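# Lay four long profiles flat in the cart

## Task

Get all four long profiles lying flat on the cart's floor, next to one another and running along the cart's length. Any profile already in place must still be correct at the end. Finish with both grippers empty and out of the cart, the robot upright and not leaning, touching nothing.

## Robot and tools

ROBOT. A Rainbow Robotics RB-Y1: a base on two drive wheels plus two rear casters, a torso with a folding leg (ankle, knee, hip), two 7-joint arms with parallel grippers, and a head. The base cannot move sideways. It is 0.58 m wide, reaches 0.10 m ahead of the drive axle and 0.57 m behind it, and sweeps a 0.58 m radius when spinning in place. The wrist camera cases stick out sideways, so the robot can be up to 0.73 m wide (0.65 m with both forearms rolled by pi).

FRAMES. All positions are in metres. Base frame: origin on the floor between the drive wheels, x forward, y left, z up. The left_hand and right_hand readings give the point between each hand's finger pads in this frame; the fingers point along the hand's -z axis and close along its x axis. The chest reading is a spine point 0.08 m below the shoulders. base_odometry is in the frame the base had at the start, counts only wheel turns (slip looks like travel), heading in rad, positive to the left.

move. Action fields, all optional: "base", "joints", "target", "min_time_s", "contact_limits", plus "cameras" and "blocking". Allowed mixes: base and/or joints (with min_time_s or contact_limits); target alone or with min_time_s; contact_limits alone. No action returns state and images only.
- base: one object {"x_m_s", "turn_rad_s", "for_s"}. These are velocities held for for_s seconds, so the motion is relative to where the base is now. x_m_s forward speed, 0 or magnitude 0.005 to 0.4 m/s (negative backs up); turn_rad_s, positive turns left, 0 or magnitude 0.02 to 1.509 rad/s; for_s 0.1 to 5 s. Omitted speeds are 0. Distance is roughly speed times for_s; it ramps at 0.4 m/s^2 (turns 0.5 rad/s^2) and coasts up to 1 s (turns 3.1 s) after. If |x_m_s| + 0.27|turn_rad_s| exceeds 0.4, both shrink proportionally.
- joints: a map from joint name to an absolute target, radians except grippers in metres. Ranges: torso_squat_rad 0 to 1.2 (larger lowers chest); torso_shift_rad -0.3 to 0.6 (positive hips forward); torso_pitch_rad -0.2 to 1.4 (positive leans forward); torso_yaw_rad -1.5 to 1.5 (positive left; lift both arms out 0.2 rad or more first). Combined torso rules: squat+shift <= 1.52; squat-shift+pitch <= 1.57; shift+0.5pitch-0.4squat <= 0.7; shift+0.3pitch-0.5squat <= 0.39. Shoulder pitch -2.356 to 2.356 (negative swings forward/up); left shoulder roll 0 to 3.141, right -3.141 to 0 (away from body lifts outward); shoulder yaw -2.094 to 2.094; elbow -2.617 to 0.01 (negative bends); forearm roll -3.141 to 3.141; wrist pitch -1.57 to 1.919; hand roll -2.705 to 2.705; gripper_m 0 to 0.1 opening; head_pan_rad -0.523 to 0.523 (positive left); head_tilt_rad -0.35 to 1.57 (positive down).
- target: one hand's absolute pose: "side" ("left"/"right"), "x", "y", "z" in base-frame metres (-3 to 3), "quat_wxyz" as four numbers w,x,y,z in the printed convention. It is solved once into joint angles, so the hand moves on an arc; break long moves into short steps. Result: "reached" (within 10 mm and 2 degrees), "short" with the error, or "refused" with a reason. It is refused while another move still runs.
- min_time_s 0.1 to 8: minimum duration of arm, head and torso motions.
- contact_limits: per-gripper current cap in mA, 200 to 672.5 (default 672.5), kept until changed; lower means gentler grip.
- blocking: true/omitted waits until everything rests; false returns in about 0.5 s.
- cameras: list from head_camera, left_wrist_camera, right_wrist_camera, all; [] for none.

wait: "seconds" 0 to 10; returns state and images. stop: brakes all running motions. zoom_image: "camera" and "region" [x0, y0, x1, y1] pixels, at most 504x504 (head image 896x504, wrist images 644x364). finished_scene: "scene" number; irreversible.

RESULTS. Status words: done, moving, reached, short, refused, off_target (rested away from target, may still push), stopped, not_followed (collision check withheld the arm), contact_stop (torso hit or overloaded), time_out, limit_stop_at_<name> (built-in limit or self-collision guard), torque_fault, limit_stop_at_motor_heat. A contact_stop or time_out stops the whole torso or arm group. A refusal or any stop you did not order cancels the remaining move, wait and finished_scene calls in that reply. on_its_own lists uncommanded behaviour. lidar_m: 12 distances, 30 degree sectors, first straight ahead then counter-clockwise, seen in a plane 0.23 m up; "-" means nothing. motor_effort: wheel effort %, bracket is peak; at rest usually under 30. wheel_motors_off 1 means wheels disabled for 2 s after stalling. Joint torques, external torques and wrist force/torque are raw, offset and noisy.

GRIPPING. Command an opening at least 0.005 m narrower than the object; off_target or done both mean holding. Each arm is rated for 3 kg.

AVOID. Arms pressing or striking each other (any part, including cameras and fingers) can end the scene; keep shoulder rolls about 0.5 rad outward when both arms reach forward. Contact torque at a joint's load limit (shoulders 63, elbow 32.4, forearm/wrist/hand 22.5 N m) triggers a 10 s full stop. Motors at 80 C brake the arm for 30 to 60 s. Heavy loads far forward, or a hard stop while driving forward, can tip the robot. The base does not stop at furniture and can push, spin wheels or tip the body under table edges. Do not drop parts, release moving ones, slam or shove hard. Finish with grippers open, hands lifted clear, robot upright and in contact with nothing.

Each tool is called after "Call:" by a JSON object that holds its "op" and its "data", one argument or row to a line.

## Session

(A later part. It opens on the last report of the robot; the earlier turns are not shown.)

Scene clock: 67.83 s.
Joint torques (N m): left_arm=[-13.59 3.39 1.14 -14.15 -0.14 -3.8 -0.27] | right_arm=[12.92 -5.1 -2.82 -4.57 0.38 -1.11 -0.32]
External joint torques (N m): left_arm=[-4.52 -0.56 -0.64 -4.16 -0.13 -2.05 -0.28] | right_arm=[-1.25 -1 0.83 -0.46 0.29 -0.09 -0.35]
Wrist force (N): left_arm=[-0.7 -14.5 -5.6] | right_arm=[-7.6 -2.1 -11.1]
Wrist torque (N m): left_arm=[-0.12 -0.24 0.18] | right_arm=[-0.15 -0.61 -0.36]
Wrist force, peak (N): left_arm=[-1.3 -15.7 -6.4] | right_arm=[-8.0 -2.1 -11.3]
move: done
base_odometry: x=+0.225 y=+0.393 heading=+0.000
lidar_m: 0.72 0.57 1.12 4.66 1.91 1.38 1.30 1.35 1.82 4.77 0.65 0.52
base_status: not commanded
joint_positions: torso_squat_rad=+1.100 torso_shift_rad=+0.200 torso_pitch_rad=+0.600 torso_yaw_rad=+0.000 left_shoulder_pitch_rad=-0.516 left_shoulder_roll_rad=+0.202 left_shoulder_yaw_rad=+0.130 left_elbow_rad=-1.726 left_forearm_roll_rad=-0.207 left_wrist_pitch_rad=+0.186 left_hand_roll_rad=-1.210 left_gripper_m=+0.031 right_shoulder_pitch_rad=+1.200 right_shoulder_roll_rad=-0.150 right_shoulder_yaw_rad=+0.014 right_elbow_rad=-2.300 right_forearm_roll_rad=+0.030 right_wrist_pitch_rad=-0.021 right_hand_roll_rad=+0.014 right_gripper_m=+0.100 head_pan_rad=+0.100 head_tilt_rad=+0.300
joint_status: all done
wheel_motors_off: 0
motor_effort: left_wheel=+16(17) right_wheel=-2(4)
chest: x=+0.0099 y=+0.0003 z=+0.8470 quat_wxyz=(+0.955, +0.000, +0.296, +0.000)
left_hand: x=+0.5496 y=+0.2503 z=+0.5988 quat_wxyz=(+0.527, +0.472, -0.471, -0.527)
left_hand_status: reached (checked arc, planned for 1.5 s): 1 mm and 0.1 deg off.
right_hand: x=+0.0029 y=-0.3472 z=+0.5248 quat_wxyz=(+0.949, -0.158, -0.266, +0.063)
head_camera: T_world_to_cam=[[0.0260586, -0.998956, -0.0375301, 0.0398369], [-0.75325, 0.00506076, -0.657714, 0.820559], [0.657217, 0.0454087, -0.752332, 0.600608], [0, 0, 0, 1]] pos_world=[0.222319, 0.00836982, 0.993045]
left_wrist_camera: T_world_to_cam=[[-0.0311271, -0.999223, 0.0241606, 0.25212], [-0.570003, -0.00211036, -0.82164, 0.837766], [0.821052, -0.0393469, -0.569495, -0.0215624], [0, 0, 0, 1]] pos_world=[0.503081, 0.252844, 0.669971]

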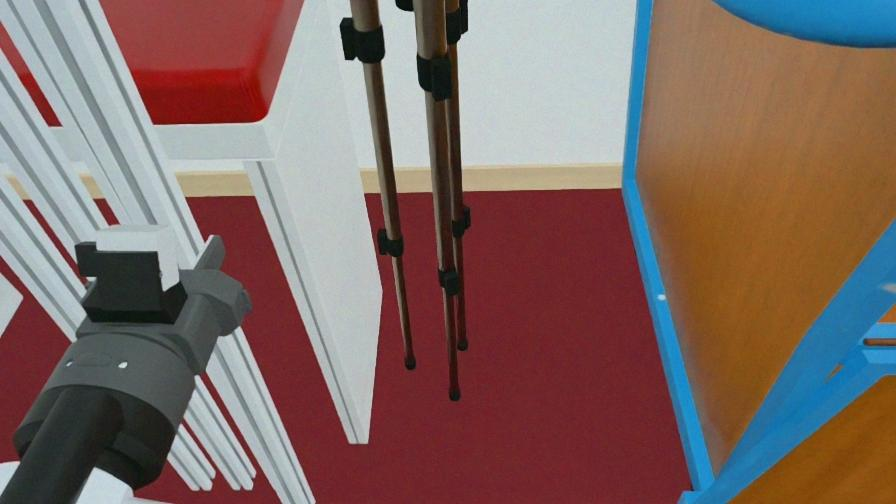

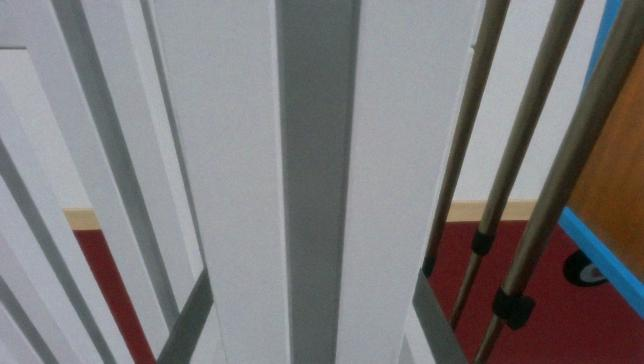

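Call:
{"op": "move", "data": {
  "base": {"x_m_s": -0.25, "for_s": 0.95},
  "cameras": []
}}

Call:
{"op": "move", "data": {
  "target": {"side": "left", "x": 0.5, "y": 0.22, "z": 0.67, "quat_wxyz": [0.526, 0.472, -0.472, -0.526]},
  "min_time_s": 1.2,
  "cameras": ["left_wrist_camera"]
}}

Call:
{"op": "move", "data": {
  "base": {"turn_rad_s": 0.5, "for_s": 2.6},
  "cameras": ["head_camera"]
}}

Call:
{"op": "move", "data": {
  "base": {"x_m_s": -0.3, "for_s": 3.5},
  "cameras": ["head_camera"]
}}

Call:
{"op": "move", "data": {
  "target": {"side": "left", "x": 0.52, "y": 0.22, "z": 0.72, "quat_wxyz": [0.707, 0, -0.707, 0]},
  "min_time_s": 3,
  "cameras": ["left_wrist_camera"]
}}

Scene clock: 82.10 s.
Joint torques (N m): left_arm=[-14.58 3.82 1.4 -13.78 0.12 -3.55 -0.01] | right_arm=[12.97 -4.78 -2.65 -5.25 0.4 -1.28 -0.24]
External joint torques (N m): left_arm=[-5.62 -0.13 -0.38 -3.83 0.14 -1.81 -0.02] | right_arm=[-1.2 -0.69 1 -1.15 0.31 -0.26 -0.27]
Motor temperatures (°C): left_arm=[36 33 33 43 43 39 41] | right_arm=[36 38 31 37 38 39 36]
Wrist force (N): left_arm=[-0.7 -14.3 -5.3] | right_arm=[-7.8 -2.1 -11.1]
Wrist torque (N m): left_arm=[0.28 -0.27 0.22] | right_arm=[-0.15 -0.62 -0.34]
Wrist force, peak (N): left_arm=[-0.6 -15.6 -6.0] | right_arm=[-8.0 -2.2 -11.6]
move: done
base_odometry: x=-0.016 y=+0.393 heading=+0.000
lidar_m: 0.91 0.56 1.28 4.49 1.57 1.13 1.06 1.10 1.49 3.90 1.01 0.75
base_status: done (sent for 0.97 of 0.97 s)
joint_positions: torso_squat_rad=+1.100 torso_shift_rad=+0.200 torso_pitch_rad=+0.600 torso_yaw_rad=+0.000 left_shoulder_pitch_rad=-0.516 left_shoulder_roll_rad=+0.202 left_shoulder_yaw_rad=+0.130 left_elbow_rad=-1.726 left_forearm_roll_rad=-0.207 left_wrist_pitch_rad=+0.186 left_hand_roll_rad=-1.210 left_gripper_m=+0.031 right_shoulder_pitch_rad=+1.200 right_shoulder_roll_rad=-0.150 right_shoulder_yaw_rad=+0.014 right_elbow_rad=-2.300 right_forearm_roll_rad=+0.030 right_wrist_pitch_rad=-0.021 right_hand_roll_rad=+0.014 right_gripper_m=+0.100 head_pan_rad=+0.100 head_tilt_rad=+0.300
joint_status: not commanded
wheel_motors_off: 0
motor_effort: left_wheel=-5(31) right_wheel=+7(37)
chest: x=+0.0099 y=+0.0003 z=+0.8470 quat_wxyz=(+0.955, +0.000, +0.296, +0.000)
left_hand: x=+0.5496 y=+0.2503 z=+0.5987 quat_wxyz=(+0.527, +0.472, -0.471, -0.527)
right_hand: x=+0.0029 y=-0.3472 z=+0.5247 quat_wxyz=(+0.949, -0.158, -0.266, +0.063)

Scene clock: 83.63 s.
Joint torques (N m): left_arm=[-10.67 1.47 0.57 -14.24 -0.89 -4.08 -0.05] | right_arm=[13.08 -4.68 -2.89 -4.9 0.49 -1.07 -0.31]
External joint torques (N m): left_arm=[-3.98 -0.46 -0.62 -4.31 -0.74 -2.31 -0.07] | right_arm=[-1.1 -0.58 0.76 -0.8 0.4 -0.06 -0.34]
Wrist force (N): left_arm=[-0.8 -14.8 -5.4] | right_arm=[-7.8 -2.2 -11.3]
Wrist torque (N m): left_arm=[-0.13 -0.24 0.22] | right_arm=[-0.13 -0.64 -0.36]
Wrist force, peak (N): left_arm=[-0.9 -16.4 -5.8] | right_arm=[-8.2 -1.9 -11.3]
move: done
base_odometry: x=-0.016 y=+0.393 heading=+0.000
lidar_m: 0.91 0.51 1.28 4.48 1.57 1.13 1.06 1.10 1.50 3.91 0.99 0.74
base_status: not commanded
joint_positions: torso_squat_rad=+1.100 torso_shift_rad=+0.200 torso_pitch_rad=+0.600 torso_yaw_rad=+0.000 left_shoulder_pitch_rad=-0.367 left_shoulder_roll_rad=+0.152 left_shoulder_yaw_rad=+0.044 left_elbow_rad=-2.155 left_forearm_roll_rad=-0.215 left_wrist_pitch_rad=+0.466 left_hand_roll_rad=-1.261 left_gripper_m=+0.031 right_shoulder_pitch_rad=+1.200 right_shoulder_roll_rad=-0.150 right_shoulder_yaw_rad=+0.014 right_elbow_rad=-2.300 right_forearm_roll_rad=+0.030 right_wrist_pitch_rad=-0.021 right_hand_roll_rad=+0.014 right_gripper_m=+0.100 head_pan_rad=+0.100 head_tilt_rad=+0.300
joint_status: all done
wheel_motors_off: 0
motor_effort: left_wheel=-6(6) right_wheel=+11(11)
chest: x=+0.0099 y=+0.0003 z=+0.8470 quat_wxyz=(+0.955, +0.000, +0.296, +0.000)
left_hand: x=+0.4997 y=+0.2203 z=+0.6689 quat_wxyz=(+0.527, +0.472, -0.472, -0.527)
left_hand_status: reached (checked arc, planned for 1.2 s): 1 mm and 0.1 deg off.
right_hand: x=+0.0029 y=-0.3472 z=+0.5247 quat_wxyz=(+0.949, -0.158, -0.266, +0.063)
left_wrist_camera: T_world_to_cam=[[-0.031452, -0.999212, 0.0242166, 0.219002], [-0.569295, -0.00200534, -0.822131, 0.866792], [0.821532, -0.0396441, -0.568783, 0.0574157], [0, 0, 0, 1]] pos_world=[0.453179, 0.222844, 0.73997]

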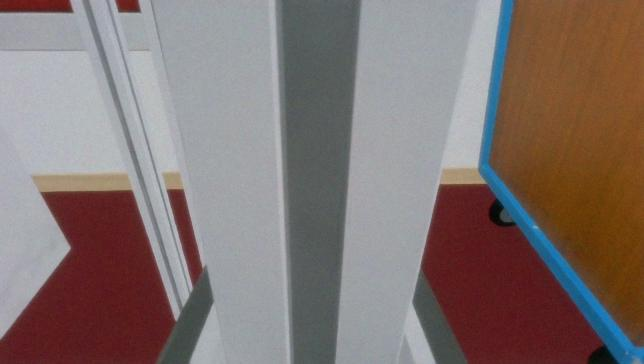

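Scene clock: 87.57 s.
Joint torques (N m): left_arm=[-10.59 1.1 0.74 -14.05 -0.8 -3.85 -0.25] | right_arm=[12.82 -4.27 -2.82 -4.87 0.33 -1.2 -0.28]
External joint torques (N m): left_arm=[-3.9 -0.82 -0.46 -4.13 -0.64 -2.07 -0.26] | right_arm=[-1.35 -0.18 0.84 -0.77 0.25 -0.19 -0.31]
Wrist force (N): left_arm=[-1.3 -14.7 -5.4] | right_arm=[-7.8 -2.3 -11.2]
Wrist torque (N m): left_arm=[-0.02 -0.31 0.23] | right_arm=[-0.12 -0.63 -0.36]
Wrist force, peak (N): left_arm=[-1.2 -15.1 -5.6] | right_arm=[-8.0 -2.0 -11.5]
move: done
base_odometry: x=-0.016 y=+0.393 heading=+1.299
lidar_m: 2.86 0.51 1.26 1.08 1.08 1.24 2.07 1.43 0.81 0.74 0.88 1.27
base_status: done (sent for 2.6 of 2.6 s)
joint_positions: torso_squat_rad=+1.100 torso_shift_rad=+0.200 torso_pitch_rad=+0.600 torso_yaw_rad=+0.000 left_shoulder_pitch_rad=-0.367 left_shoulder_roll_rad=+0.152 left_shoulder_yaw_rad=+0.044 left_elbow_rad=-2.155 left_forearm_roll_rad=-0.215 left_wrist_pitch_rad=+0.466 left_hand_roll_rad=-1.261 left_gripper_m=+0.031 right_shoulder_pitch_rad=+1.200 right_shoulder_roll_rad=-0.150 right_shoulder_yaw_rad=+0.014 right_elbow_rad=-2.300 right_forearm_roll_rad=+0.030 right_wrist_pitch_rad=-0.021 right_hand_roll_rad=+0.014 right_gripper_m=+0.100 head_pan_rad=+0.100 head_tilt_rad=+0.300
joint_status: not commanded
wheel_motors_off: 0
motor_effort: left_wheel=+0(31) right_wheel=+14(41)
chest: x=+0.0099 y=+0.0003 z=+0.8470 quat_wxyz=(+0.955, +0.000, +0.296, +0.000)
left_hand: x=+0.4997 y=+0.2203 z=+0.6689 quat_wxyz=(+0.527, +0.472, -0.472, -0.527)
right_hand: x=+0.0029 y=-0.3472 z=+0.5247 quat_wxyz=(+0.949, -0.158, -0.266, +0.063)
head_camera: T_world_to_cam=[[0.026133, -0.998956, -0.0374643, 0.0397484], [-0.753341, 0.00495512, -0.657612, 0.820488], [0.657111, 0.0454088, -0.752425, 0.600583], [0, 0, 0, 1]] pos_world=[0.222419, 0.0083696, 0.992945]

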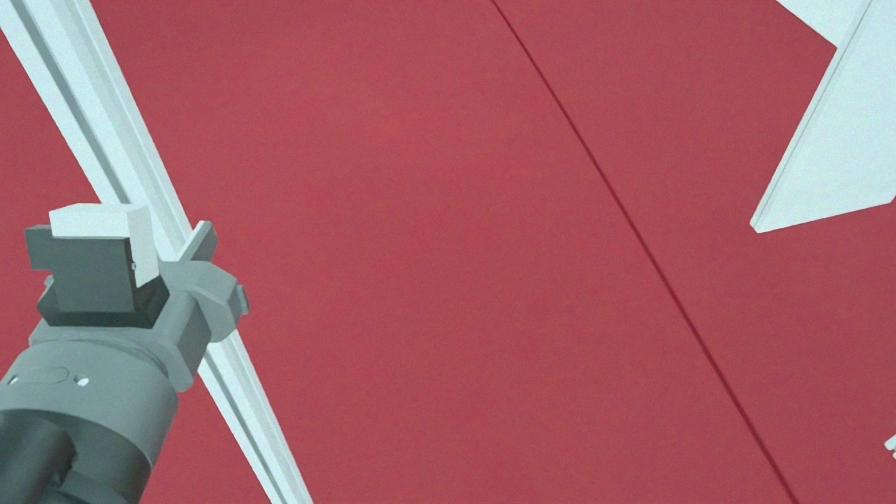

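Scene clock: 92.30 s.
Joint torques (N m): left_arm=[-10.73 0.89 1.29 -13.74 -0.74 -3.87 0.06] | right_arm=[12.66 -4.46 -2.7 -4.9 0.34 -1.11 -0.27]
External joint torques (N m): left_arm=[-4.03 -1.04 0.09 -3.81 -0.58 -2.08 0.05] | right_arm=[-1.51 -0.37 0.96 -0.8 0.25 -0.1 -0.29]
Wrist force (N): left_arm=[-1.0 -14.4 -5.4] | right_arm=[-7.9 -2.1 -11.1]
Wrist torque (N m): left_arm=[0.30 -0.27 0.18] | right_arm=[-0.16 -0.65 -0.36]
Wrist force, peak (N): left_arm=[-1.1 -15.6 -5.9] | right_arm=[-8.1 -2.0 -11.4]
move: done
base_odometry: x=-0.298 y=-0.619 heading=+1.300
lidar_m: 3.49 0.51 0.92 0.78 0.78 0.90 1.51 3.79 2.10 0.99 0.98 1.13
base_status: done (sent for 3.5 of 3.5 s)
joint_positions: torso_squat_rad=+1.100 torso_shift_rad=+0.200 torso_pitch_rad=+0.600 torso_yaw_rad=+0.000 left_shoulder_pitch_rad=-0.367 left_shoulder_roll_rad=+0.152 left_shoulder_yaw_rad=+0.044 left_elbow_rad=-2.155 left_forearm_roll_rad=-0.215 left_wrist_pitch_rad=+0.466 left_hand_roll_rad=-1.261 left_gripper_m=+0.031 right_shoulder_pitch_rad=+1.200 right_shoulder_roll_rad=-0.150 right_shoulder_yaw_rad=+0.014 right_elbow_rad=-2.300 right_forearm_roll_rad=+0.030 right_wrist_pitch_rad=-0.021 right_hand_roll_rad=+0.014 right_gripper_m=+0.100 head_pan_rad=+0.100 head_tilt_rad=+0.300
joint_status: not commanded
wheel_motors_off: 0
motor_effort: left_wheel=+9(36) right_wheel=-2(35)
chest: x=+0.0099 y=+0.0003 z=+0.8470 quat_wxyz=(+0.955, +0.000, +0.296, +0.000)
left_hand: x=+0.4997 y=+0.2203 z=+0.6689 quat_wxyz=(+0.527, +0.472, -0.472, -0.527)
right_hand: x=+0.0028 y=-0.3472 z=+0.5247 quat_wxyz=(+0.949, -0.158, -0.266, +0.063)
head_camera: T_world_to_cam=[[0.0261317, -0.998956, -0.0374624, 0.0397494], [-0.753291, 0.00495822, -0.657669, 0.820458], [0.657168, 0.0454061, -0.752375, 0.600587], [0, 0, 0, 1]] pos_world=[0.222319, 0.00836961, 0.992945]

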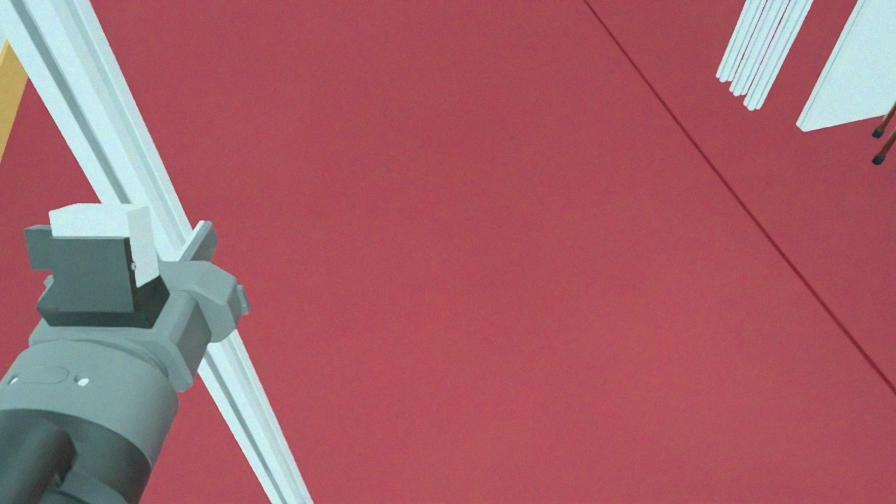

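Scene clock: 95.63 s.
Joint torques (N m): left_arm=[-13.24 0.93 0.77 -13.84 0.07 -4.44 0.42] | right_arm=[13.29 -4.76 -2.93 -5.11 0.37 -1.16 -0.1]
External joint torques (N m): left_arm=[-5.07 -0.35 1.12 -4.1 -0.02 -2.59 0.47] | right_arm=[-0.88 -0.67 0.73 -1.01 0.28 -0.14 -0.12]
Wrist force (N): left_arm=[-16.7 0.0 -3.8] | right_arm=[-7.9 -2.0 -11.2]
Wrist torque (N m): left_arm=[-0.25 -0.64 0.37] | right_arm=[-0.15 -0.64 -0.35]
Wrist force, peak (N): left_arm=[-16.8 -0.2 -3.7] | right_arm=[-7.9 -2.1 -11.4]
move: done
base_odometry: x=-0.298 y=-0.619 heading=+1.300
lidar_m: 3.48 1.60 0.91 0.78 0.78 0.90 1.51 3.80 2.11 0.98 0.98 1.14
base_status: not commanded
joint_positions: torso_squat_rad=+1.100 torso_shift_rad=+0.200 torso_pitch_rad=+0.600 torso_yaw_rad=+0.000 left_shoulder_pitch_rad=-0.485 left_shoulder_roll_rad=+0.000 left_shoulder_yaw_rad=+0.188 left_elbow_rad=-2.169 left_forearm_roll_rad=+0.091 left_wrist_pitch_rad=+0.454 left_hand_roll_rad=-0.116 left_gripper_m=+0.031 right_shoulder_pitch_rad=+1.200 right_shoulder_roll_rad=-0.150 right_shoulder_yaw_rad=+0.014 right_elbow_rad=-2.300 right_forearm_roll_rad=+0.030 right_wrist_pitch_rad=-0.021 right_hand_roll_rad=+0.014 right_gripper_m=+0.100 head_pan_rad=+0.100 head_tilt_rad=+0.300
joint_status: all done
wheel_motors_off: 0
motor_effort: left_wheel=+8(9) right_wheel=-6(8)
chest: x=+0.0099 y=+0.0003 z=+0.8470 quat_wxyz=(+0.955, +0.000, +0.296, +0.000)
left_hand: x=+0.5198 y=+0.2204 z=+0.7190 quat_wxyz=(+0.707, -0.002, -0.707, -0.003)
left_hand_status: reached (checked arc, planned for 3.0 s): 1 mm and 0.4 deg off.
right_hand: x=+0.0028 y=-0.3472 z=+0.5247 quat_wxyz=(+0.949, -0.158, -0.266, +0.063)
left_wrist_camera: T_world_to_cam=[[-0.0338018, 0.0199492, 0.999229, -0.705862], [-0.481416, -0.876492, 0.00121352, 0.474465], [0.87584, -0.481004, 0.0392309, -0.298629], [0, 0, 0, 1]] pos_world=[0.466107, 0.286304, 0.716458]

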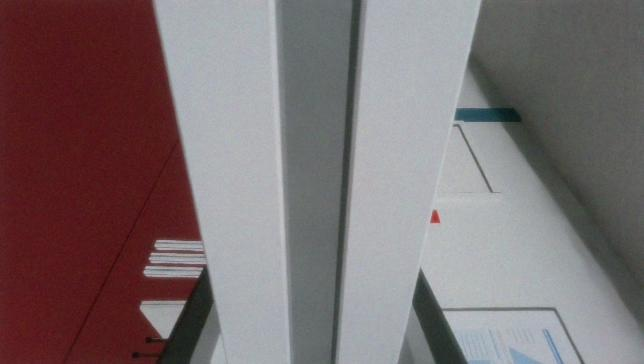

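Call:
{"op": "move", "data": {
  "base": {"turn_rad_s": -0.5, "for_s": 2.6},
  "joints": {"torso_squat_rad": 0.5, "torso_pitch_rad": 0.87, "torso_shift_rad": 0.184, "left_shoulder_pitch_rad": -0.648, "left_shoulder_roll_rad": 0.203, "left_shoulder_yaw_rad": -0.28, "left_elbow_rad": -2.123, "left_forearm_roll_rad": -0.561, "left_wrist_pitch_rad": 0.916, "left_hand_roll_rad": 0.627, "head_pan_rad": 0.0, "head_tilt_rad": -0.2},
  "min_time_s": 3,
  "cameras": ["head_camera"]
}}

Call:
{"op": "move", "data": {
  "target": {"side": "left", "x": 0.58, "y": 0.112, "z": 0.82, "quat_wxyz": [0.85, 0, -0.527, 0]},
  "min_time_s": 1,
  "cameras": ["head_camera", "left_wrist_camera"]
}}

Scene clock: 107.37 s.
Joint torques (N m): left_arm=[-10.4 0.45 -0.89 -13.05 -2.18 -2.59 0.41] | right_arm=[14.72 -4.67 -2.94 -1.62 0.13 -0.55 -0.4]
External joint torques (N m): left_arm=[-3.85 1.36 -1.21 -3.38 -1.46 -1.22 0.45] | right_arm=[-0.9 -0.82 0.57 -0.26 0.1 -0.02 -0.41]
Wrist force (N): left_arm=[-14.9 0.5 -9.5] | right_arm=[-6.3 -2.3 -12.1]
Wrist torque (N m): left_arm=[-0.26 -0.58 0.35] | right_arm=[-0.14 -0.54 -0.36]
Wrist force, peak (N): left_arm=[-15.0 -0.4 -10.6] | right_arm=[-7.4 -2.5 -11.9]
move: done
base_odometry: x=-0.298 y=-0.619 heading=+0.000
lidar_m: 0.97 1.01 1.67 3.23 1.13 0.81 0.76 0.79 1.07 2.81 2.59 1.02
base_status: done (sent for 2.6 of 2.6 s)
joint_positions: torso_squat_rad=+0.500 torso_shift_rad=+0.184 torso_pitch_rad=+0.871 torso_yaw_rad=+0.000 left_shoulder_pitch_rad=-0.647 left_shoulder_roll_rad=+0.203 left_shoulder_yaw_rad=-0.280 left_elbow_rad=-2.122 left_forearm_roll_rad=-0.561 left_wrist_pitch_rad=+0.916 left_hand_roll_rad=+0.627 left_gripper_m=+0.031 right_shoulder_pitch_rad=+1.200 right_shoulder_roll_rad=-0.150 right_shoulder_yaw_rad=+0.014 right_elbow_rad=-2.300 right_forearm_roll_rad=+0.030 right_wrist_pitch_rad=-0.021 right_hand_roll_rad=+0.014 right_gripper_m=+0.100 head_pan_rad=+0.000 head_tilt_rad=-0.200
joint_status: all done
wheel_motors_off: 0
motor_effort: left_wheel=+11(40) right_wheel=-1(33)
chest: x=+0.1212 y=+0.0003 z=+1.0838 quat_wxyz=(+0.907, +0.000, +0.422, +0.000)
left_hand: x=+0.5738 y=+0.1185 z=+0.7969 quat_wxyz=(+0.856, -0.002, -0.517, +0.000)
right_hand: x=+0.0283 y=-0.3472 z=+0.7751 quat_wxyz=(+0.976, -0.149, -0.136, +0.084)
head_camera: T_world_to_cam=[[-0.0588783, -0.99825, 0.00545514, 0.0164686], [-0.582124, 0.0298942, -0.81255, 1.19633], [0.810965, -0.0510171, -0.582866, 0.404452], [0, 0, 0, 1]] pos_world=[0.369384, 0.00131053, 1.20773]

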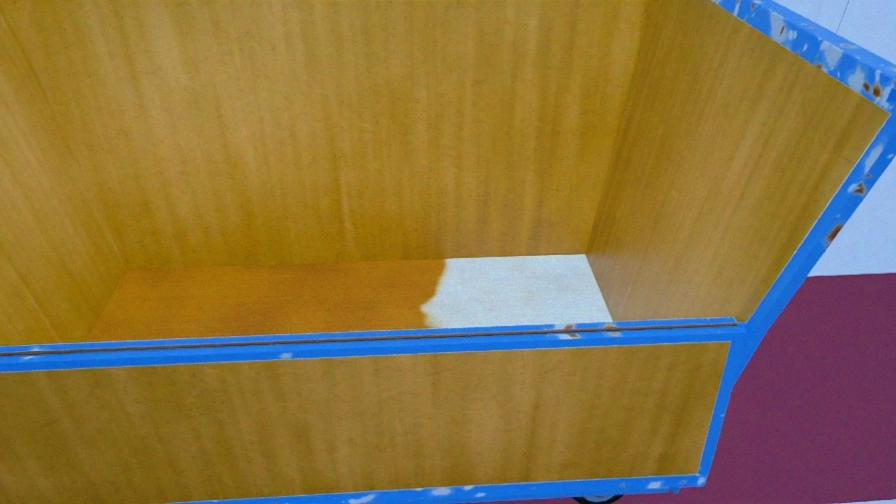

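Scene clock: 108.70 s.
Joint torques (N m): left_arm=[-11.35 -2.58 -0.88 -13.35 -2.37 -2.81 -0.13] | right_arm=[14.32 -4.76 -2.61 -2.01 0.28 -0.49 -0.35]
External joint torques (N m): left_arm=[-4.36 -1.43 -1.11 -3.78 -1.63 -1.41 -0.09] | right_arm=[-1.31 -0.9 0.89 -0.65 0.25 0.04 -0.36]
Wrist force (N): left_arm=[-14.6 -0.2 -10.1] | right_arm=[-6.1 -2.1 -12.2]
Wrist torque (N m): left_arm=[-0.29 -0.56 0.35] | right_arm=[-0.15 -0.52 -0.34]
Wrist force, peak (N): left_arm=[-15.0 0.1 -10.5] | right_arm=[-6.5 -2.2 -12.0]
move: done
base_odometry: x=-0.298 y=-0.619 heading=+0.000
lidar_m: 0.97 1.02 1.67 3.21 1.13 0.82 0.76 0.79 1.08 2.81 2.61 1.02
base_status: not commanded
joint_positions: torso_squat_rad=+0.500 torso_shift_rad=+0.184 torso_pitch_rad=+0.871 torso_yaw_rad=+0.000 left_shoulder_pitch_rad=-0.680 left_shoulder_roll_rad=+0.189 left_shoulder_yaw_rad=-0.288 left_elbow_rad=-2.159 left_forearm_roll_rad=-0.567 left_wrist_pitch_rad=+0.965 left_hand_roll_rad=+0.598 left_gripper_m=+0.031 right_shoulder_pitch_rad=+1.200 right_shoulder_roll_rad=-0.150 right_shoulder_yaw_rad=+0.014 right_elbow_rad=-2.300 right_forearm_roll_rad=+0.030 right_wrist_pitch_rad=-0.021 right_hand_roll_rad=+0.014 right_gripper_m=+0.100 head_pan_rad=+0.000 head_tilt_rad=-0.200
joint_status: all done
wheel_motors_off: 0
motor_effort: left_wheel=+12(12) right_wheel=+0(3)
chest: x=+0.1212 y=+0.0003 z=+1.0838 quat_wxyz=(+0.907, +0.000, +0.422, +0.000)
left_hand: x=+0.5792 y=+0.1127 z=+0.8185 quat_wxyz=(+0.850, +0.000, -0.527, +0.000)
left_hand_status: reached (checked arc, planned for 1.0 s): 2 mm and 0.0 deg off.
right_hand: x=+0.0283 y=-0.3472 z=+0.7751 quat_wxyz=(+0.976, -0.149, -0.136, +0.084)
head_camera: T_world_to_cam=[[-0.0588783, -0.99825, 0.00545514, 0.0164686], [-0.582124, 0.0298942, -0.81255, 1.19633], [0.810965, -0.0510171, -0.582866, 0.404452], [0, 0, 0, 1]] pos_world=[0.369384, 0.00131053, 1.20773]
left_wrist_camera: T_world_to_cam=[[0.414196, 0.0212502, 0.90994, -0.987722], [-0.42502, -0.879523, 0.214005, 0.202099], [0.80486, -0.475382, -0.355263, -0.0430059], [0, 0, 0, 1]] pos_world=[0.52962, 0.178296, 0.840239]

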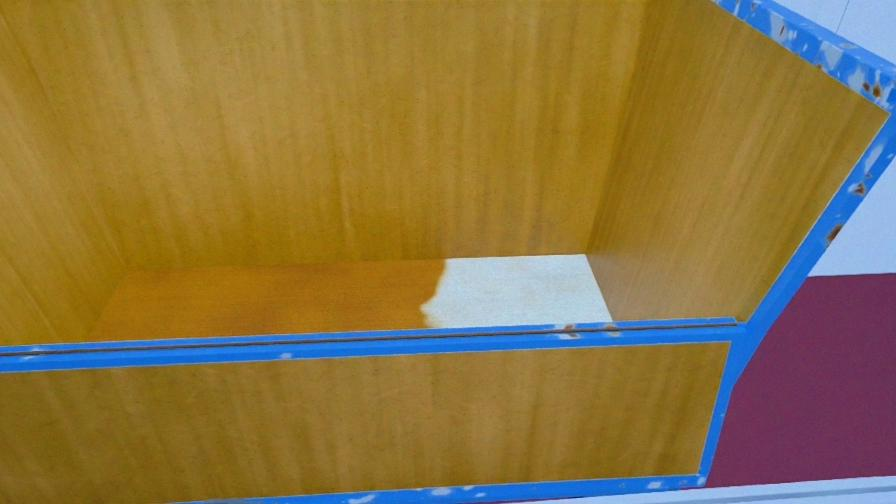

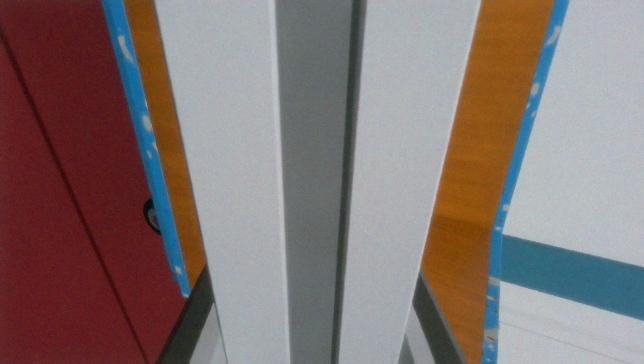

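Call:
{"op": "move", "data": {
  "base": {"x_m_s": 0.3, "for_s": 1.05},
  "joints": {"head_pan_rad": 0.45, "head_tilt_rad": 0.15},
  "cameras": ["head_camera"]
}}

Call:
{"op": "move", "data": {
  "joints": {"head_pan_rad": -0.35, "head_tilt_rad": 0.15},
  "cameras": ["head_camera"]
}}

Scene clock: 140.33 s.
Joint torques (N m): left_arm=[-11.15 -2.22 -0.1 -12.85 -2.11 -3.13 -0.27] | right_arm=[14.46 -4.24 -2.37 -1.87 0.24 -0.6 -0.29]
External joint torques (N m): left_arm=[-4.16 -1.07 -0.33 -3.29 -1.37 -1.73 -0.22] | right_arm=[-1.16 -0.38 1.14 -0.51 0.21 -0.07 -0.3]
Wrist force (N): left_arm=[-14.8 0.0 -9.4] | right_arm=[-6.3 -2.2 -11.9]
Wrist torque (N m): left_arm=[-0.30 -0.60 0.38] | right_arm=[-0.14 -0.55 -0.35]
Wrist force, peak (N): left_arm=[-15.5 0.3 -10.5] | right_arm=[-6.5 -2.2 -12.1]
move: done
base_odometry: x=+0.022 y=-0.619 heading=+0.000
lidar_m: 0.66 0.68 0.95 4.56 1.58 1.15 1.08 1.12 1.51 4.01 2.13 0.69
base_status: done (sent for 1.07 of 1.07 s)
joint_positions: torso_squat_rad=+0.500 torso_shift_rad=+0.184 torso_pitch_rad=+0.871 torso_yaw_rad=+0.000 left_shoulder_pitch_rad=-0.680 left_shoulder_roll_rad=+0.189 left_shoulder_yaw_rad=-0.288 left_elbow_rad=-2.159 left_forearm_roll_rad=-0.567 left_wrist_pitch_rad=+0.965 left_hand_roll_rad=+0.598 left_gripper_m=+0.031 right_shoulder_pitch_rad=+1.200 right_shoulder_roll_rad=-0.150 right_shoulder_yaw_rad=+0.014 right_elbow_rad=-2.300 right_forearm_roll_rad=+0.030 right_wrist_pitch_rad=-0.021 right_hand_roll_rad=+0.014 right_gripper_m=+0.100 head_pan_rad=+0.450 head_tilt_rad=+0.150
joint_status: all done
wheel_motors_off: 0
motor_effort: left_wheel=-3(44) right_wheel=-2(36)
chest: x=+0.1212 y=+0.0003 z=+1.0838 quat_wxyz=(+0.907, +0.000, +0.422, +0.000)
left_hand: x=+0.5793 y=+0.1126 z=+0.8187 quat_wxyz=(+0.850, +0.000, -0.527, +0.000)
right_hand: x=+0.0283 y=-0.3472 z=+0.7751 quat_wxyz=(+0.976, -0.149, -0.136, +0.084)
head_camera: T_world_to_cam=[[0.229576, -0.922393, -0.310622, 0.311185], [-0.827509, -0.0169741, -0.561195, 0.966545], [0.51237, 0.385879, -0.767186, 0.710772], [0, 0, 0, 1]] pos_world=[0.364206, 0.0291692, 1.18438]

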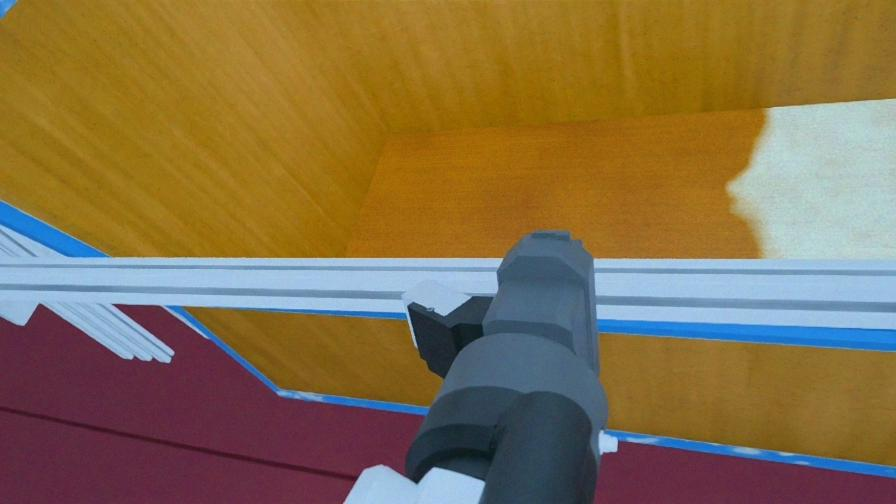

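Scene clock: 141.53 s.
Joint torques (N m): left_arm=[-10.32 -2.61 -0.96 -13.01 -1.99 -2.98 -0.34] | right_arm=[14.56 -4.4 -2.67 -1.62 0.28 -0.66 -0.16]
External joint torques (N m): left_arm=[-3.33 -1.46 -1.19 -3.44 -1.25 -1.57 -0.3] | right_arm=[-1.06 -0.55 0.84 -0.26 0.25 -0.12 -0.17]
Wrist force (N): left_arm=[-15.1 0.2 -9.8] | right_arm=[-6.1 -2.1 -11.9]
Wrist torque (N m): left_arm=[-0.32 -0.63 0.33] | right_arm=[-0.15 -0.53 -0.35]
Wrist force, peak (N): left_arm=[-15.3 0.2 -9.9] | right_arm=[-6.1 -2.4 -12.3]
move: done
base_odometry: x=+0.022 y=-0.619 heading=+0.000
lidar_m: 0.66 0.68 0.93 4.56 1.59 1.16 1.08 1.12 1.52 4.01 2.13 0.68
base_status: not commanded
joint_positions: torso_squat_rad=+0.500 torso_shift_rad=+0.184 torso_pitch_rad=+0.871 torso_yaw_rad=+0.000 left_shoulder_pitch_rad=-0.680 left_shoulder_roll_rad=+0.189 left_shoulder_yaw_rad=-0.288 left_elbow_rad=-2.159 left_forearm_roll_rad=-0.567 left_wrist_pitch_rad=+0.965 left_hand_roll_rad=+0.598 left_gripper_m=+0.031 right_shoulder_pitch_rad=+1.200 right_shoulder_roll_rad=-0.150 right_shoulder_yaw_rad=+0.014 right_elbow_rad=-2.300 right_forearm_roll_rad=+0.030 right_wrist_pitch_rad=-0.021 right_hand_roll_rad=+0.014 right_gripper_m=+0.100 head_pan_rad=-0.350 head_tilt_rad=+0.150
joint_status: all done
wheel_motors_off: 0
motor_effort: left_wheel=-4(4) right_wheel=-1(4)
chest: x=+0.1211 y=+0.0003 z=+1.0838 quat_wxyz=(+0.907, +0.000, +0.422, +0.000)
left_hand: x=+0.5793 y=+0.1126 z=+0.8188 quat_wxyz=(+0.850, +0.000, -0.527, +0.000)
right_hand: x=+0.0283 y=-0.3472 z=+0.7751 quat_wxyz=(+0.976, -0.149, -0.136, +0.084)
head_camera: T_world_to_cam=[[-0.272139, -0.919188, 0.284665, -0.256001], [-0.814644, 0.0626281, -0.576569, 0.981144], [0.512147, -0.388808, -0.765855, 0.709656], [0, 0, 0, 1]] pos_world=[0.366167, -0.0208401, 1.18207]

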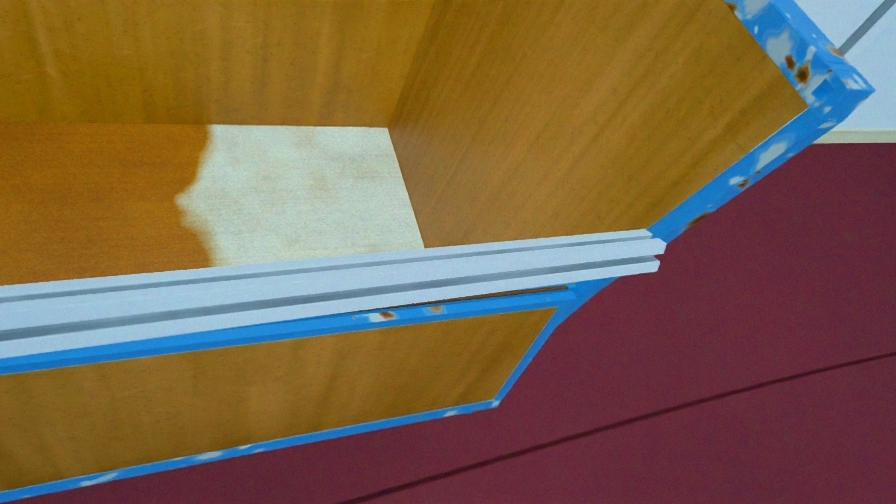

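Call:
{"op": "move", "data": {
  "joints": {"head_pan_rad": 0.52, "head_tilt_rad": 0.15},
  "cameras": ["head_camera"]
}}

Call:
{"op": "zoom_image", "data": {
  "camera": "head_camera",
  "region": [0, 100, 300, 400]
}}

Scene clock: 171.87 s.
Joint torques (N m): left_arm=[-10.71 -2.74 -1.61 -12.76 -1.81 -2.92 -0.1] | right_arm=[14.12 -4.51 -2.7 -1.85 0.11 -0.6 -0.17]
External joint torques (N m): left_arm=[-3.71 -1.58 -1.84 -3.19 -1.08 -1.52 -0.05] | right_arm=[-1.51 -0.65 0.8 -0.49 0.09 -0.06 -0.19]
Wrist force (N): left_arm=[-15.2 -0.2 -9.6] | right_arm=[-6.3 -2.0 -12.0]
Wrist torque (N m): left_arm=[-0.28 -0.60 0.37] | right_arm=[-0.17 -0.54 -0.35]
Wrist force, peak (N): left_arm=[-15.5 0.4 -9.7] | right_arm=[-6.4 -2.1 -12.3]
move: done
base_odometry: x=+0.022 y=-0.619 heading=+0.000
lidar_m: 0.65 0.69 0.93 4.56 1.58 1.16 1.08 1.12 1.52 4.00 2.12 0.69
base_status: not commanded
joint_positions: torso_squat_rad=+0.500 torso_shift_rad=+0.184 torso_pitch_rad=+0.871 torso_yaw_rad=+0.000 left_shoulder_pitch_rad=-0.680 left_shoulder_roll_rad=+0.189 left_shoulder_yaw_rad=-0.288 left_elbow_rad=-2.159 left_forearm_roll_rad=-0.567 left_wrist_pitch_rad=+0.965 left_hand_roll_rad=+0.598 left_gripper_m=+0.031 right_shoulder_pitch_rad=+1.200 right_shoulder_roll_rad=-0.150 right_shoulder_yaw_rad=+0.014 right_elbow_rad=-2.300 right_forearm_roll_rad=+0.030 right_wrist_pitch_rad=-0.021 right_hand_roll_rad=+0.014 right_gripper_m=+0.100 head_pan_rad=+0.520 head_tilt_rad=+0.150
joint_status: all done
wheel_motors_off: 0
motor_effort: left_wheel=-3(4) right_wheel=-4(4)
chest: x=+0.1211 y=+0.0003 z=+1.0838 quat_wxyz=(+0.907, +0.000, +0.422, +0.000)
left_hand: x=+0.5793 y=+0.1126 z=+0.8188 quat_wxyz=(+0.850, +0.000, -0.527, +0.000)
right_hand: x=+0.0283 y=-0.3472 z=+0.7751 quat_wxyz=(+0.976, -0.149, -0.136, +0.084)
head_camera: T_world_to_cam=[[0.270487, -0.89319, -0.359234, 0.357596], [-0.826594, -0.0241749, -0.56228, 0.967555], [0.493538, 0.44903, -0.744844, 0.689418], [0, 0, 0, 1]] pos_world=[0.362796, 0.0332222, 1.18601]

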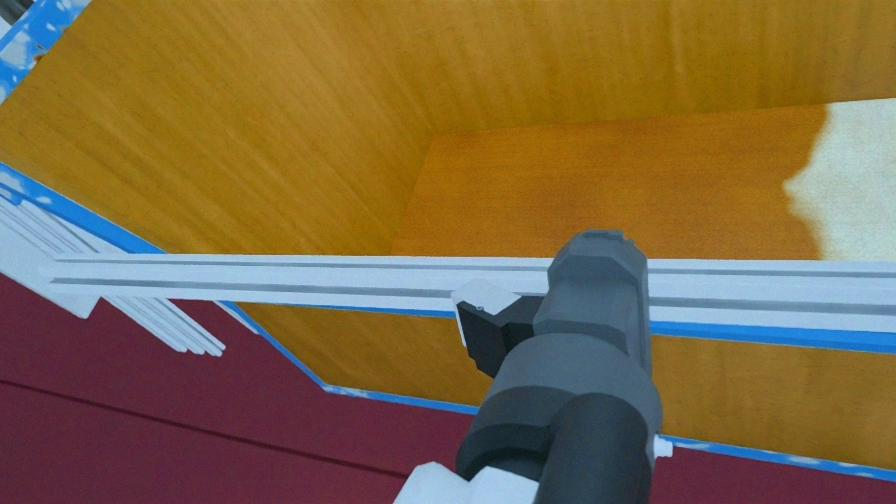

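Scaled by 1.680 (camera's finer frame: 1280x720).

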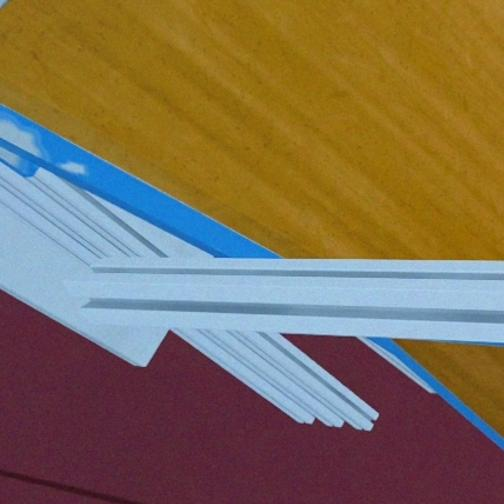

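Call:
{"op": "move", "data": {
  "target": {"side": "left", "x": 0.58, "y": 0.1, "z": 0.82, "quat_wxyz": [0.85, 0, -0.527, 0]},
  "min_time_s": 0.8,
  "cameras": []
}}

Call:
{"op": "move", "data": {
  "base": {"x_m_s": 0.08, "for_s": 0.4},
  "cameras": ["head_camera"]
}}

Call:
{"op": "zoom_image", "data": {
  "camera": "head_camera",
  "region": [0, 100, 300, 400]
}}

Call:
{"op": "move", "data": {
  "joints": {"head_pan_rad": -0.45, "head_tilt_rad": 0.15},
  "cameras": ["head_camera"]
}}

Call:
{"op": "zoom_image", "data": {
  "camera": "head_camera",
  "region": [450, 100, 750, 400]
}}

Scene clock: 207.60 s.
Joint torques (N m): left_arm=[-11.96 -3.38 -1.26 -12.58 -2.22 -2.94 0.27] | right_arm=[14.12 -4.52 -2.36 -1.52 0.15 -0.53 -0.25]
External joint torques (N m): left_arm=[-4.72 -1.62 -1.17 -3.04 -1.48 -1.52 0.31] | right_arm=[-1.51 -0.67 1.15 -0.16 0.13 0.01 -0.26]
Wrist force (N): left_arm=[-15.0 0.2 -9.9] | right_arm=[-6.2 -2.3 -11.9]
Wrist torque (N m): left_arm=[-0.27 -0.57 0.33] | right_arm=[-0.15 -0.53 -0.36]
Wrist force, peak (N): left_arm=[-15.3 0.4 -10.0] | right_arm=[-6.3 -2.3 -12.2]
move: done
base_odometry: x=+0.022 y=-0.619 heading=+0.000
lidar_m: 0.66 0.68 0.94 4.55 1.59 1.15 1.08 1.13 1.52 4.00 2.13 0.68
base_status: not commanded
joint_positions: torso_squat_rad=+0.500 torso_shift_rad=+0.184 torso_pitch_rad=+0.871 torso_yaw_rad=+0.000 left_shoulder_pitch_rad=-0.697 left_shoulder_roll_rad=+0.159 left_shoulder_yaw_rad=-0.310 left_elbow_rad=-2.141 left_forearm_roll_rad=-0.600 left_wrist_pitch_rad=+0.976 left_hand_roll_rad=+0.599 left_gripper_m=+0.031 right_shoulder_pitch_rad=+1.200 right_shoulder_roll_rad=-0.150 right_shoulder_yaw_rad=+0.014 right_elbow_rad=-2.300 right_forearm_roll_rad=+0.030 right_wrist_pitch_rad=-0.021 right_hand_roll_rad=+0.014 right_gripper_m=+0.100 head_pan_rad=+0.520 head_tilt_rad=+0.150
joint_status: all done
wheel_motors_off: 0
motor_effort: left_wheel=-3(4) right_wheel=+0(4)
chest: x=+0.1211 y=+0.0003 z=+1.0838 quat_wxyz=(+0.907, +0.000, +0.422, +0.000)
left_hand: x=+0.5794 y=+0.1004 z=+0.8195 quat_wxyz=(+0.850, +0.000, -0.526, -0.001)
left_hand_status: reached (checked arc, planned for 0.8 s): 1 mm and 0.1 deg off.
right_hand: x=+0.0283 y=-0.3472 z=+0.7751 quat_wxyz=(+0.976, -0.149, -0.136, +0.084)

Scene clock: 208.50 s.
Joint torques (N m): left_arm=[-11.62 -3.34 -1.3 -13.14 -1.99 -2.72 0.28] | right_arm=[14.53 -4.41 -2.02 -1.76 0.23 -0.42 -0.22]
External joint torques (N m): left_arm=[-4.37 -1.59 -1.22 -3.61 -1.25 -1.31 0.33] | right_arm=[-1.09 -0.55 1.48 -0.4 0.2 0.11 -0.23]
Wrist force (N): left_arm=[-14.9 -0.2 -9.8] | right_arm=[-6.3 -2.2 -11.8]
Wrist torque (N m): left_arm=[-0.29 -0.56 0.33] | right_arm=[-0.14 -0.54 -0.34]
Wrist force, peak (N): left_arm=[-15.4 0.0 -11.0] | right_arm=[-6.4 -2.2 -12.1]
move: done
base_odometry: x=+0.054 y=-0.619 heading=+0.000
lidar_m: 0.62 0.66 0.89 4.69 1.64 1.18 1.11 1.15 1.57 4.11 2.08 0.66
base_status: done (sent for 0.4 of 0.4 s)
joint_positions: torso_squat_rad=+0.500 torso_shift_rad=+0.184 torso_pitch_rad=+0.871 torso_yaw_rad=+0.000 left_shoulder_pitch_rad=-0.697 left_shoulder_roll_rad=+0.159 left_shoulder_yaw_rad=-0.310 left_elbow_rad=-2.141 left_forearm_roll_rad=-0.600 left_wrist_pitch_rad=+0.976 left_hand_roll_rad=+0.599 left_gripper_m=+0.031 right_shoulder_pitch_rad=+1.200 right_shoulder_roll_rad=-0.150 right_shoulder_yaw_rad=+0.014 right_elbow_rad=-2.300 right_forearm_roll_rad=+0.030 right_wrist_pitch_rad=-0.021 right_hand_roll_rad=+0.014 right_gripper_m=+0.100 head_pan_rad=+0.520 head_tilt_rad=+0.150
joint_status: not commanded
wheel_motors_off: 0
motor_effort: left_wheel=-5(25) right_wheel=-5(28)
chest: x=+0.1212 y=+0.0003 z=+1.0838 quat_wxyz=(+0.907, +0.000, +0.422, +0.000)
left_hand: x=+0.5795 y=+0.1003 z=+0.8195 quat_wxyz=(+0.850, +0.000, -0.526, -0.001)
right_hand: x=+0.0284 y=-0.3472 z=+0.7751 quat_wxyz=(+0.976, -0.149, -0.136, +0.084)
head_camera: T_world_to_cam=[[0.270453, -0.893195, -0.359247, 0.357597], [-0.826672, -0.024205, -0.562163, 0.96753], [0.493426, 0.449018, -0.744925, 0.689506], [0, 0, 0, 1]] pos_world=[0.362896, 0.0332222, 1.18601]

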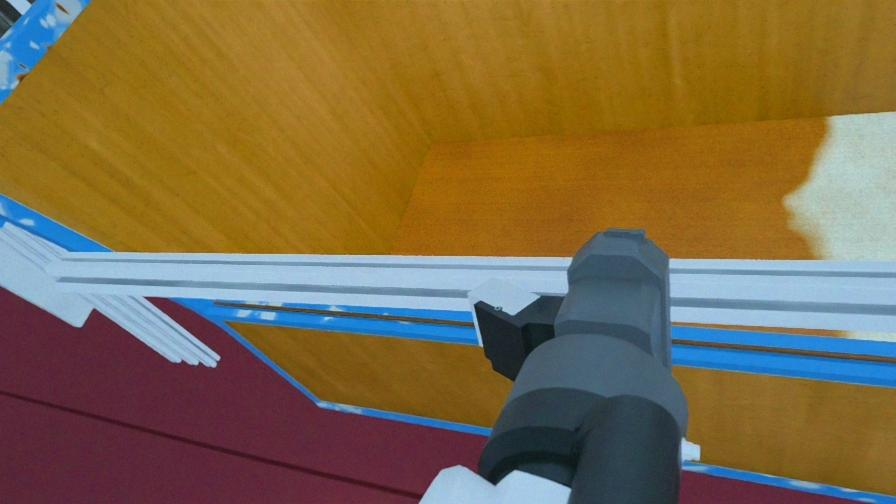

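Scaled by 1.680 (camera's finer frame: 1280x720).

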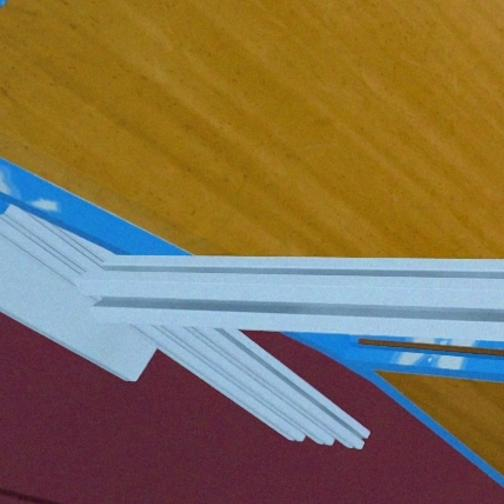

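Scene clock: 209.83 s.
Joint torques (N m): left_arm=[-11.05 -3.5 -0.59 -12.93 -2.1 -3.01 0.61] | right_arm=[14.11 -4.72 -2.46 -1.7 0.38 -0.56 -0.27]
External joint torques (N m): left_arm=[-3.81 -1.74 -0.5 -3.39 -1.36 -1.61 0.66] | right_arm=[-1.51 -0.86 1.05 -0.34 0.36 -0.03 -0.28]
Wrist force (N): left_arm=[-15.4 -0.2 -9.4] | right_arm=[-6.2 -2.4 -11.8]
Wrist torque (N m): left_arm=[-0.25 -0.62 0.31] | right_arm=[-0.13 -0.53 -0.35]
Wrist force, peak (N): left_arm=[-15.3 0.1 -10.2] | right_arm=[-6.5 -2.3 -12.1]
move: done
base_odometry: x=+0.054 y=-0.619 heading=+0.000
lidar_m: 0.62 0.65 0.89 4.67 1.64 1.19 1.11 1.16 1.56 4.11 2.08 0.66
base_status: not commanded
joint_positions: torso_squat_rad=+0.500 torso_shift_rad=+0.184 torso_pitch_rad=+0.871 torso_yaw_rad=+0.000 left_shoulder_pitch_rad=-0.697 left_shoulder_roll_rad=+0.159 left_shoulder_yaw_rad=-0.310 left_elbow_rad=-2.141 left_forearm_roll_rad=-0.600 left_wrist_pitch_rad=+0.976 left_hand_roll_rad=+0.599 left_gripper_m=+0.031 right_shoulder_pitch_rad=+1.200 right_shoulder_roll_rad=-0.150 right_shoulder_yaw_rad=+0.014 right_elbow_rad=-2.300 right_forearm_roll_rad=+0.030 right_wrist_pitch_rad=-0.021 right_hand_roll_rad=+0.014 right_gripper_m=+0.100 head_pan_rad=-0.450 head_tilt_rad=+0.150
joint_status: all done
wheel_motors_off: 0
motor_effort: left_wheel=-5(5) right_wheel=-4(8)
chest: x=+0.1212 y=+0.0003 z=+1.0838 quat_wxyz=(+0.907, +0.000, +0.422, +0.000)
left_hand: x=+0.5795 y=+0.1003 z=+0.8195 quat_wxyz=(+0.850, +0.000, -0.526, -0.001)
right_hand: x=+0.0284 y=-0.3472 z=+0.7751 quat_wxyz=(+0.976, -0.149, -0.136, +0.084)
head_camera: T_world_to_cam=[[-0.329899, -0.875389, 0.353356, -0.321487], [-0.810399, 0.0706392, -0.581605, 0.985925], [0.48417, -0.47823, -0.732718, 0.678052], [0, 0, 0, 1]] pos_world=[0.364642, -0.0268061, 1.18384]

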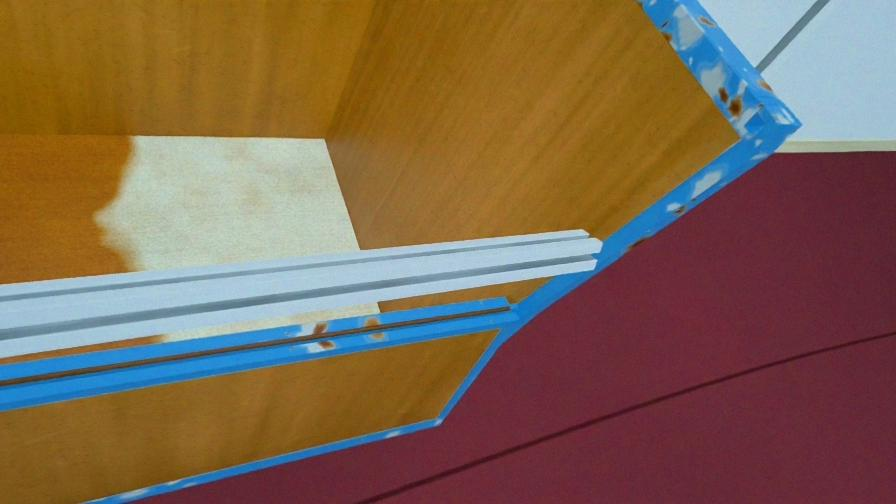

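Scaled by 1.680 (camera's finer frame: 1280x720).

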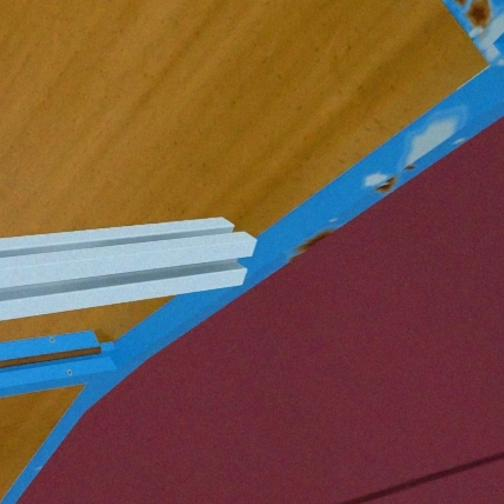

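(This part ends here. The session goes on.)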